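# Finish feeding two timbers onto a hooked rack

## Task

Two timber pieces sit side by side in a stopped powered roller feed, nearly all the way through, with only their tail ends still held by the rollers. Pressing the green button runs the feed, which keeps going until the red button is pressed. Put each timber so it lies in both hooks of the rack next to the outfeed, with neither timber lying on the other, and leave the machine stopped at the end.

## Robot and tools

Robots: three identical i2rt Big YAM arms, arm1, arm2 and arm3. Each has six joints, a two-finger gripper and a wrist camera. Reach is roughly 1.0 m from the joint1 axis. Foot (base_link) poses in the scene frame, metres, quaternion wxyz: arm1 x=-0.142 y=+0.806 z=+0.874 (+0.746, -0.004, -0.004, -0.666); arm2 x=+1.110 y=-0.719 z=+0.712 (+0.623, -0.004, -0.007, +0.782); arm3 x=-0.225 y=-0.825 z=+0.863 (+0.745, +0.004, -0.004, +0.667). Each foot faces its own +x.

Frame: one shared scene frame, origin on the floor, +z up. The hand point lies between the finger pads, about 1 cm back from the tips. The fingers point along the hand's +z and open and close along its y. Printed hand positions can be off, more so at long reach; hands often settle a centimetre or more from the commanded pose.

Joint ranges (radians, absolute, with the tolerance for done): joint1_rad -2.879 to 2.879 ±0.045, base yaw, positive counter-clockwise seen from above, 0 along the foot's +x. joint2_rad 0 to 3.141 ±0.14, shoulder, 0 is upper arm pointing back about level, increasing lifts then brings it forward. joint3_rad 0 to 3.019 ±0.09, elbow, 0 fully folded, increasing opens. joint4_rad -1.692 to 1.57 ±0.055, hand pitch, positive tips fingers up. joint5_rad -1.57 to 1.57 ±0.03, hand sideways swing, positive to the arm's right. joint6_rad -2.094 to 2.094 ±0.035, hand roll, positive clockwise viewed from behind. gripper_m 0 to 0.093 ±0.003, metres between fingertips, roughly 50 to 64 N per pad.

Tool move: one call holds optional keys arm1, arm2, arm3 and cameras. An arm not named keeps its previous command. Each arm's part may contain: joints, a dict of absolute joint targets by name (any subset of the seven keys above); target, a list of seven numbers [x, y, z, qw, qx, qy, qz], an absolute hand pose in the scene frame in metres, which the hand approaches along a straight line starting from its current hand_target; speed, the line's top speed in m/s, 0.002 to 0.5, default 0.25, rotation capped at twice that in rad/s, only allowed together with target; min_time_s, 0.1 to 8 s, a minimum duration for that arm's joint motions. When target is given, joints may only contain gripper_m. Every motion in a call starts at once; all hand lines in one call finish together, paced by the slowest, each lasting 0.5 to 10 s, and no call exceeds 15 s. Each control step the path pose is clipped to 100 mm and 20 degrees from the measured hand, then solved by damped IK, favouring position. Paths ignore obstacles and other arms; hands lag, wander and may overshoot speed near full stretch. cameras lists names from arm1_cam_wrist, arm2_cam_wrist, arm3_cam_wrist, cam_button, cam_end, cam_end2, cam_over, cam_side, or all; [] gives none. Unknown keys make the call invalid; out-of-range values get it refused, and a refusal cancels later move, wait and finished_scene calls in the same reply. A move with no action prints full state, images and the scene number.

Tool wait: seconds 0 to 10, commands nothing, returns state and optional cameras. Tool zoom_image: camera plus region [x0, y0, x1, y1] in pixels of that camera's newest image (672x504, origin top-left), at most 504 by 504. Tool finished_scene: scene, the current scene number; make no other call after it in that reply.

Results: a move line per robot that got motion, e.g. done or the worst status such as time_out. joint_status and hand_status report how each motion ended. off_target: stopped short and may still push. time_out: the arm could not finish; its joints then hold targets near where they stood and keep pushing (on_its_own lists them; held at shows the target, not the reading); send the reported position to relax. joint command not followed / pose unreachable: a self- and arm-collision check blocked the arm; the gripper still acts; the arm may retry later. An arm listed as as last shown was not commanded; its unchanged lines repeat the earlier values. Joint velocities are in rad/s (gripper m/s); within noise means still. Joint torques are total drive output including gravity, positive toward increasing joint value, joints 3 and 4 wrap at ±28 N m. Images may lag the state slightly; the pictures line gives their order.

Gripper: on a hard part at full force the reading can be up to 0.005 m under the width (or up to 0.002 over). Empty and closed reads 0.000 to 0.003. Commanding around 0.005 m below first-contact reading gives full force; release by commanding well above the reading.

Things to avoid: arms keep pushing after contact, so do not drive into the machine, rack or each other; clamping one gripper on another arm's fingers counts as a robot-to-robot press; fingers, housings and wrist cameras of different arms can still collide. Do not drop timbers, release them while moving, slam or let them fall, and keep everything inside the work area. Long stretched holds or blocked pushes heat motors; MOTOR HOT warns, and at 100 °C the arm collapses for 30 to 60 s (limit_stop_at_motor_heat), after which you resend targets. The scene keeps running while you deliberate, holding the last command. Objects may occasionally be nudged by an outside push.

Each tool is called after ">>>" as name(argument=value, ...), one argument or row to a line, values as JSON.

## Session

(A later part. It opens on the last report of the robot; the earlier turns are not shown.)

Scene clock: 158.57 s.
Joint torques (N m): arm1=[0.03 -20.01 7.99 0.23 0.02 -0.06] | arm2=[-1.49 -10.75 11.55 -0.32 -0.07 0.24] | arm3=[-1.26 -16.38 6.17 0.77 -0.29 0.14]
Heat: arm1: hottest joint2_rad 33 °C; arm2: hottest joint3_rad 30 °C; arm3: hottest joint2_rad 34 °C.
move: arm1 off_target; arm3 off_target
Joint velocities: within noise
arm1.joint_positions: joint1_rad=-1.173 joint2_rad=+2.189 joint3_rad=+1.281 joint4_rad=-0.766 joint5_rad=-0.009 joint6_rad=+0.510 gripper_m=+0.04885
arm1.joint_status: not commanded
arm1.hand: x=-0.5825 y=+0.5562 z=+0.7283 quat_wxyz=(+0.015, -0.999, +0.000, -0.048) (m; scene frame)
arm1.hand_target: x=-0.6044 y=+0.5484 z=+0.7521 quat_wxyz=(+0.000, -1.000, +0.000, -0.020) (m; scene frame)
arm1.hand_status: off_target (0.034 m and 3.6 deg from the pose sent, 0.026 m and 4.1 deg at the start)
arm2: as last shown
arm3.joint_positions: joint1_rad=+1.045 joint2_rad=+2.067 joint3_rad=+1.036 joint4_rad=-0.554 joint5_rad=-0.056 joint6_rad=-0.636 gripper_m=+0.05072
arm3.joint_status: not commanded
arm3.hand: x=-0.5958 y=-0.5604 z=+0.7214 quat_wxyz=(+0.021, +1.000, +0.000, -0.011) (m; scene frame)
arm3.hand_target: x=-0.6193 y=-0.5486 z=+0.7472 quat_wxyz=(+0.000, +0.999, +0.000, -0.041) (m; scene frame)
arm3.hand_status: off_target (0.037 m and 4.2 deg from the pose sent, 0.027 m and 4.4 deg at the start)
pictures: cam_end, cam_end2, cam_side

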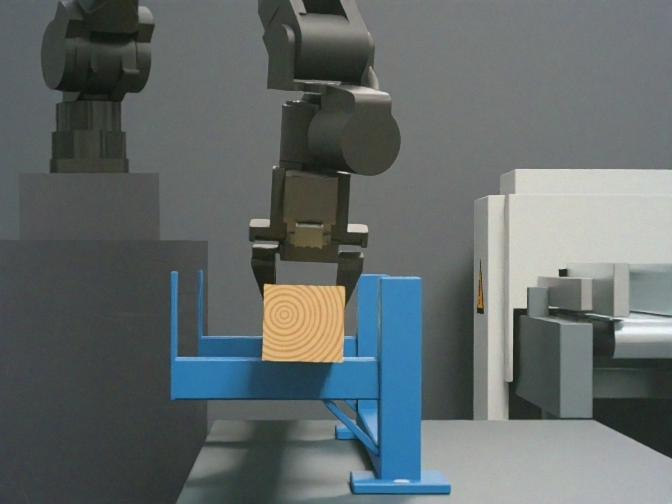

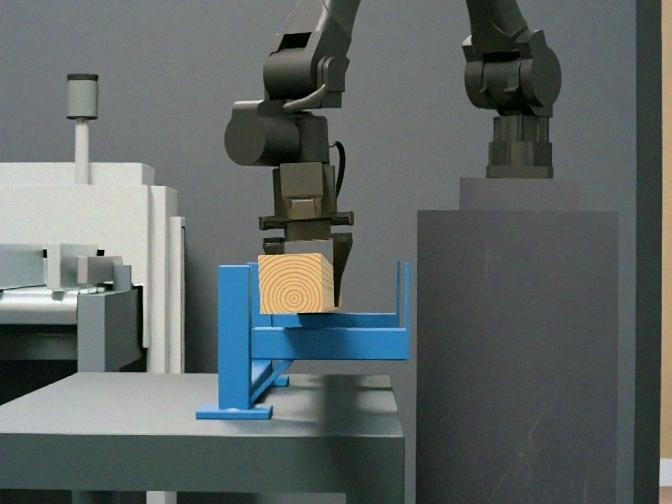

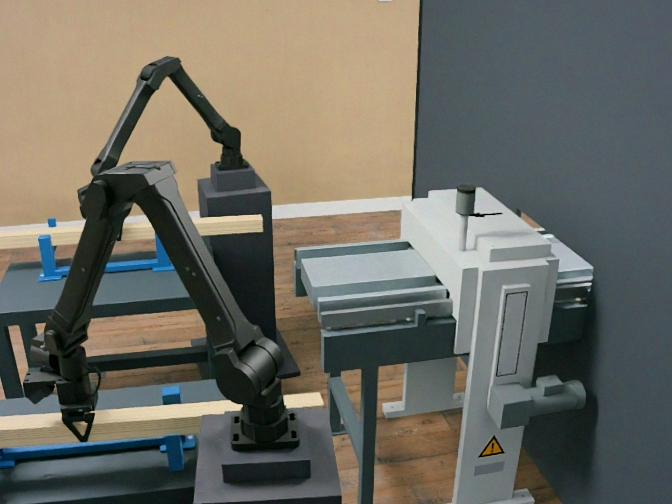

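>>> move(
  arm1={"target":[-0.605,0.548,0.737,0,0.9993,0,0.037],"speed":0.05},
  arm3={"target":[-0.62,-0.55,0.723,0,0.9992,0,-0.041],"speed":0.05},
  cameras=["cam_end","cam_end2","cam_side"],
)

Scene clock: 168.50 s.
Joint torques (N m): arm1=[-0.03 -17.61 10.03 -0.35 -0.04 -0.05] | arm2=[-1.44 -10.81 11.55 -0.32 -0.07 0.24] | arm3=[-1.32 -14.15 6 1.51 -0.49 0.13]
Heat: arm1: hottest joint2_rad 33 °C; arm2: hottest joint3_rad 30 °C; arm3: hottest joint2_rad 33 °C.
move: arm1 off_target; arm3 off_target
Joint velocities: within noise
arm1.joint_positions: joint1_rad=-1.178 joint2_rad=+2.197 joint3_rad=+1.284 joint4_rad=-0.769 joint5_rad=-0.024 joint6_rad=+0.504 gripper_m=+0.04885
arm1.joint_status: not commanded
arm1.hand: x=-0.5816 y=+0.5567 z=+0.7251 quat_wxyz=(+0.010, -0.998, +0.000, -0.055) (m; scene frame)
arm1.hand_target: x=-0.6044 y=+0.5483 z=+0.7377 quat_wxyz=(+0.000, -0.999, +0.000, -0.037) (m; scene frame)
arm1.hand_status: off_target (0.028 m and 2.4 deg from the pose sent, 0.025 m and 2.1 deg at the start)
arm2: as last shown
arm3.joint_positions: joint1_rad=+1.049 joint2_rad=+2.089 joint3_rad=+1.036 joint4_rad=-0.521 joint5_rad=-0.050 joint6_rad=-0.632 gripper_m=+0.05072
arm3.joint_status: not commanded
arm3.hand: x=-0.5981 y=-0.5596 z=+0.7120 quat_wxyz=(+0.015, +1.000, +0.000, -0.013) (m; scene frame)
arm3.hand_target: x=-0.6195 y=-0.5503 z=+0.7237 quat_wxyz=(+0.000, +0.999, +0.000, -0.041) (m; scene frame)
arm3.hand_status: off_target (0.026 m and 3.6 deg from the pose sent, 0.026 m and 4.2 deg at the start)
pictures: cam_end, cam_end2, cam_side

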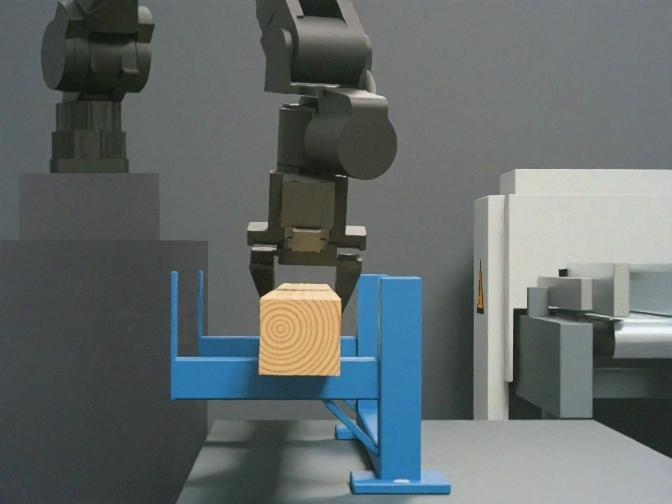

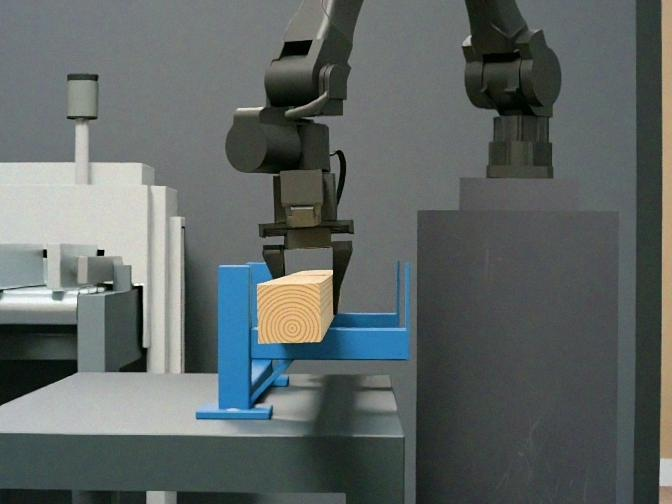

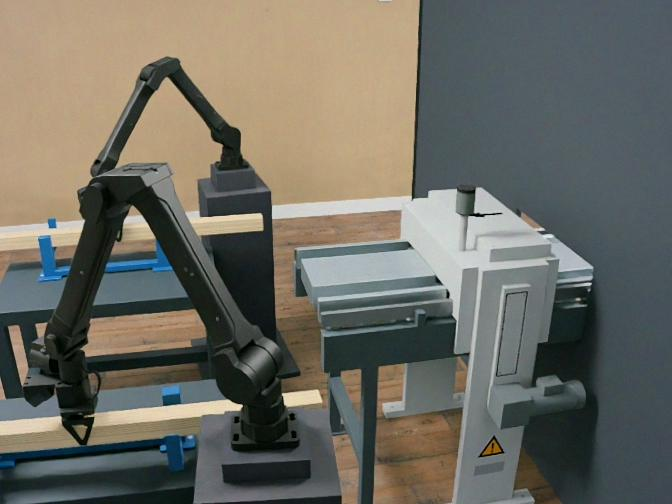

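>>> move(
  arm1={"target":[-0.605,0.548,0.718,0,0.9993,0,0.037],"speed":0.05},
  arm3={"target":[-0.62,-0.55,0.702,0,0.9994,0,-0.034],"speed":0.05},
)

>>> move(
  arm1={"joints":{"gripper_m":0.088}},
  arm3={"joints":{"gripper_m":0.088}},
  cameras=["cam_end","cam_end2","arm1_cam_wrist","arm3_cam_wrist"],
)

Scene clock: 177.90 s.
Joint torques (N m): arm1=[0.03 -14.92 10.04 1.1 0.01 -0.05] | arm2=[-1.49 -10.75 11.55 -0.32 -0.07 0.24] | arm3=[-1.26 -10.7 6.89 2.44 -0.44 0.13]
Heat: arm1: hottest joint2_rad 34 °C; arm2: hottest joint3_rad 31 °C; arm3: hottest joint3_rad 33 °C.
move: arm1 off_target; arm3 off_target
Joint velocities: within noise
arm1.joint_positions: joint1_rad=-1.179 joint2_rad=+2.201 joint3_rad=+1.288 joint4_rad=-0.769 joint5_rad=-0.025 joint6_rad=+0.504 gripper_m=+0.04885
arm1.joint_status: not commanded
arm1.hand: x=-0.5823 y=+0.5563 z=+0.7239 quat_wxyz=(+0.010, -0.998, +0.000, -0.055) (m; scene frame)
arm1.hand_target: x=-0.6042 y=+0.5484 z=+0.7190 quat_wxyz=(+0.000, -0.999, +0.000, -0.037) (m; scene frame)
arm1.hand_status: off_target (0.025 m and 2.4 deg from the pose sent, 0.026 m and 2.4 deg at the start)
arm2: as last shown
arm3.joint_positions: joint1_rad=+1.052 joint2_rad=+2.092 joint3_rad=+1.036 joint4_rad=-0.519 joint5_rad=-0.043 joint6_rad=-0.629 gripper_m=+0.05072
arm3.joint_status: not commanded
arm3.hand: x=-0.5977 y=-0.5599 z=+0.7107 quat_wxyz=(+0.012, +1.000, +0.000, -0.011) (m; scene frame)
arm3.hand_target: x=-0.6190 y=-0.5506 z=+0.7032 quat_wxyz=(+0.000, +0.999, +0.000, -0.034) (m; scene frame)
arm3.hand_status: off_target (0.026 m and 3.0 deg from the pose sent, 0.026 m and 2.9 deg at the start)
pictures: none

Scene clock: 178.57 s.
Joint torques (N m): arm1=[0.15 -15.97 8.53 0.47 0.02 -0.06] | arm2=[-1.49 -10.75 11.55 -0.32 -0.07 0.24] | arm3=[-1.26 -11.75 6.27 1.11 -0.28 0.12]
Heat: arm1: hottest joint2_rad 34 °C; arm2: hottest joint3_rad 31 °C; arm3: hottest joint3_rad 33 °C.
move: arm1 done; arm3 done
Joint velocities: within noise
arm1.joint_positions: joint1_rad=-1.179 joint2_rad=+2.213 joint3_rad=+1.306 joint4_rad=-0.753 joint5_rad=-0.025 joint6_rad=+0.504 gripper_m=+0.08785
arm1.joint_status: all done
arm1.hand: x=-0.5913 y=+0.5513 z=+0.7216 quat_wxyz=(+0.005, -0.999, +0.000, -0.046) (m; scene frame)
arm1.hand_target: x=-0.6041 y=+0.5485 z=+0.7189 quat_wxyz=(+0.000, -0.999, +0.000, -0.037) (m; scene frame)
arm1.hand_status: not commanded
arm2: as last shown
arm3.joint_positions: joint1_rad=+1.052 joint2_rad=+2.105 joint3_rad=+1.045 joint4_rad=-0.480 joint5_rad=-0.047 joint6_rad=-0.628 gripper_m=+0.08788
arm3.joint_status: all done
arm3.hand: x=-0.6071 y=-0.5542 z=+0.7067 quat_wxyz=(+0.004, +1.000, +0.000, -0.026) (m; scene frame)
arm3.hand_target: x=-0.6192 y=-0.5507 z=+0.7034 quat_wxyz=(+0.000, +0.999, +0.000, -0.034) (m; scene frame)
arm3.hand_status: not commanded
pictures: arm1_cam_wrist, arm3_cam_wrist, cam_end, cam_end2

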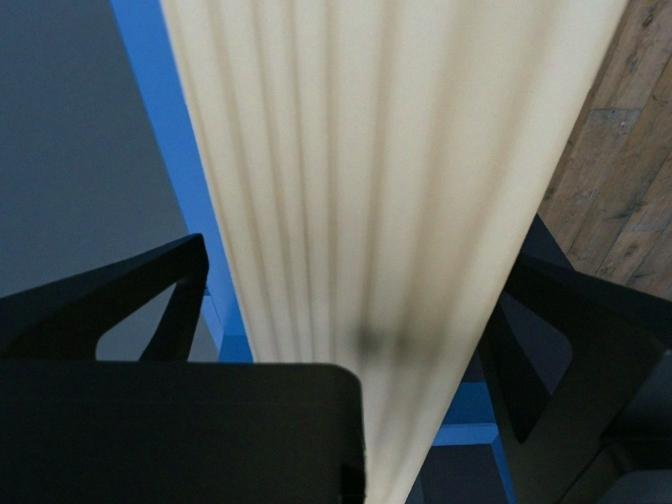

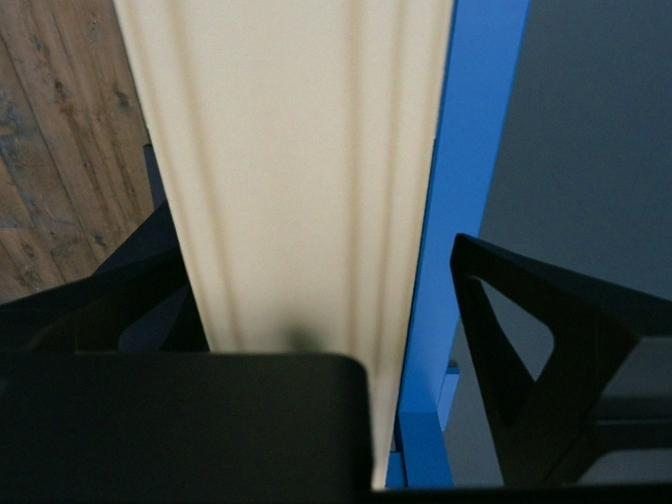

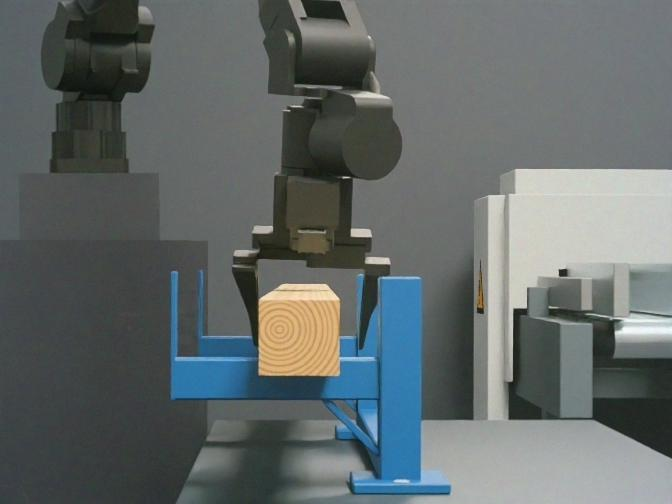

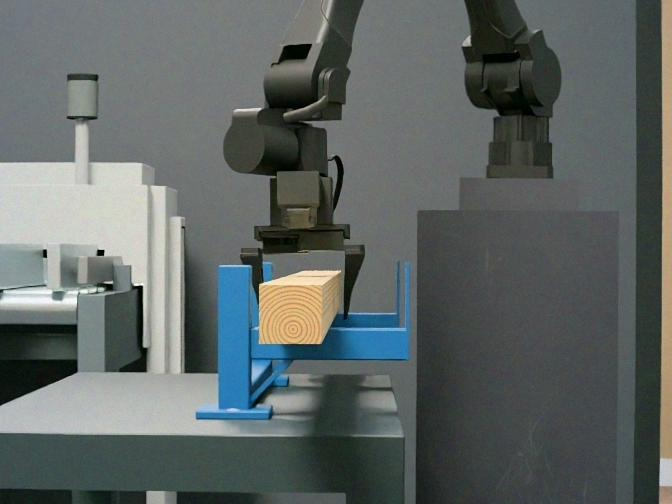

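>>> move(
  arm1={"target":[-0.605,0.556,0.86,0,0.9993,0,0.037],"speed":0.15},
  arm3={"target":[-0.62,-0.56,0.86,0,0.9994,0,-0.034],"speed":0.15},
  cameras=["cam_end","cam_end2","cam_over","cam_side"],
)

Scene clock: 187.43 s.
Joint torques (N m): arm1=[-0.26 -16.62 10.84 -0.39 0.05 -0.05] | arm2=[-1.49 -10.75 11.54 -0.32 -0.07 0.24] | arm3=[-1.2 -11.99 9.13 0.34 -0.24 0.14]
Heat: arm1: hottest joint2_rad 33 °C; arm2: hottest joint3_rad 31 °C; arm3: hottest joint3_rad 32 °C.
move: arm1 off_target; arm3 off_target
Joint velocities: within noise
arm1.joint_positions: joint1_rad=-1.186 joint2_rad=+1.973 joint3_rad=+1.320 joint4_rad=-1.013 joint5_rad=-0.025 joint6_rad=+0.495 gripper_m=+0.08794
arm1.joint_status: not commanded
arm1.hand: x=-0.5900 y=+0.5581 z=+0.8497 quat_wxyz=(+0.006, -0.999, -0.001, -0.048) (m; scene frame)
arm1.hand_target: x=-0.6048 y=+0.5563 z=+0.8603 quat_wxyz=(+0.000, -0.999, +0.000, -0.037) (m; scene frame)
arm1.hand_status: off_target (0.018 m and 1.5 deg from the pose sent, 0.139 m and 1.1 deg at the start)
arm2: as last shown
arm3.joint_positions: joint1_rad=+1.065 joint2_rad=+1.790 joint3_rad=+1.057 joint4_rad=-0.819 joint5_rad=-0.048 joint6_rad=-0.615 gripper_m=+0.08796
arm3.joint_status: not commanded
arm3.hand: x=-0.6038 y=-0.5658 z=+0.8478 quat_wxyz=(+0.008, +1.000, +0.000, -0.021) (m; scene frame)
arm3.hand_target: x=-0.6197 y=-0.5603 z=+0.8603 quat_wxyz=(+0.000, +0.999, +0.000, -0.034) (m; scene frame)
arm3.hand_status: off_target (0.021 m and 1.7 deg from the pose sent, 0.154 m and 1.0 deg at the start)
pictures: cam_end, cam_end2, cam_over, cam_side

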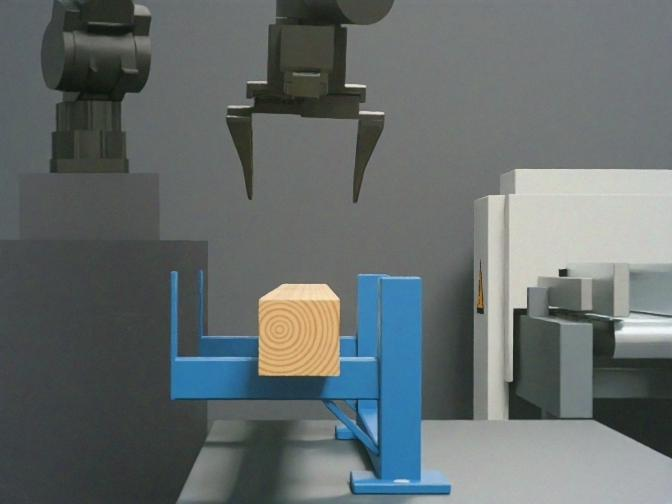

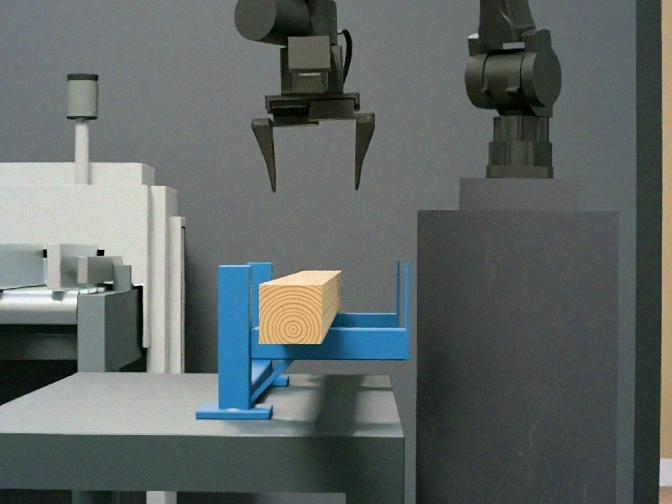

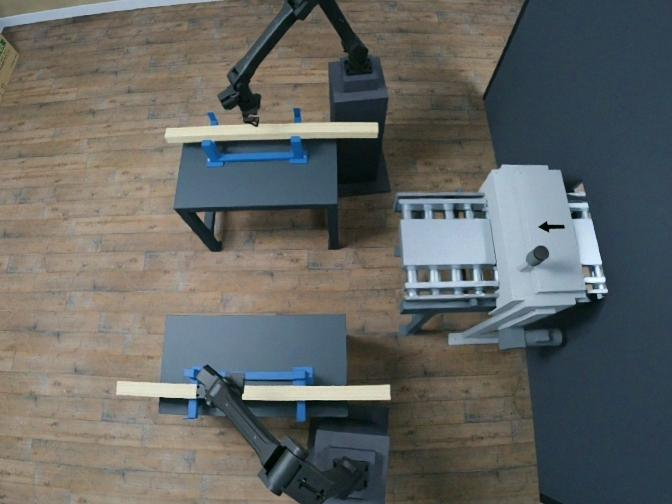

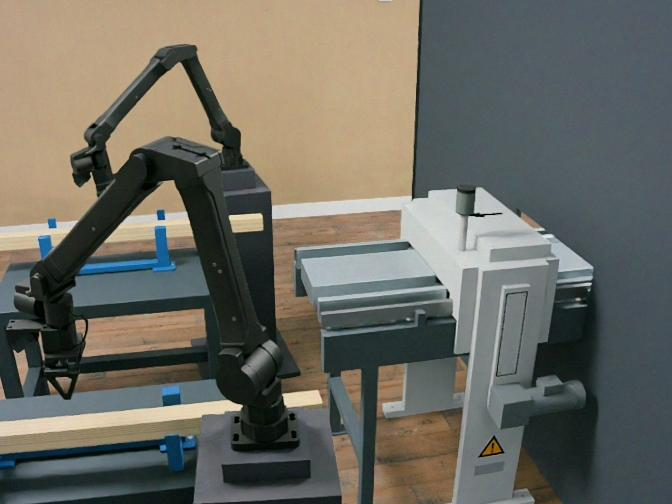

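Both timbers rest in the racks and the machine is stopped.

>>> finished_scene(
  scene=2,
)

The scene is finished: the task was done.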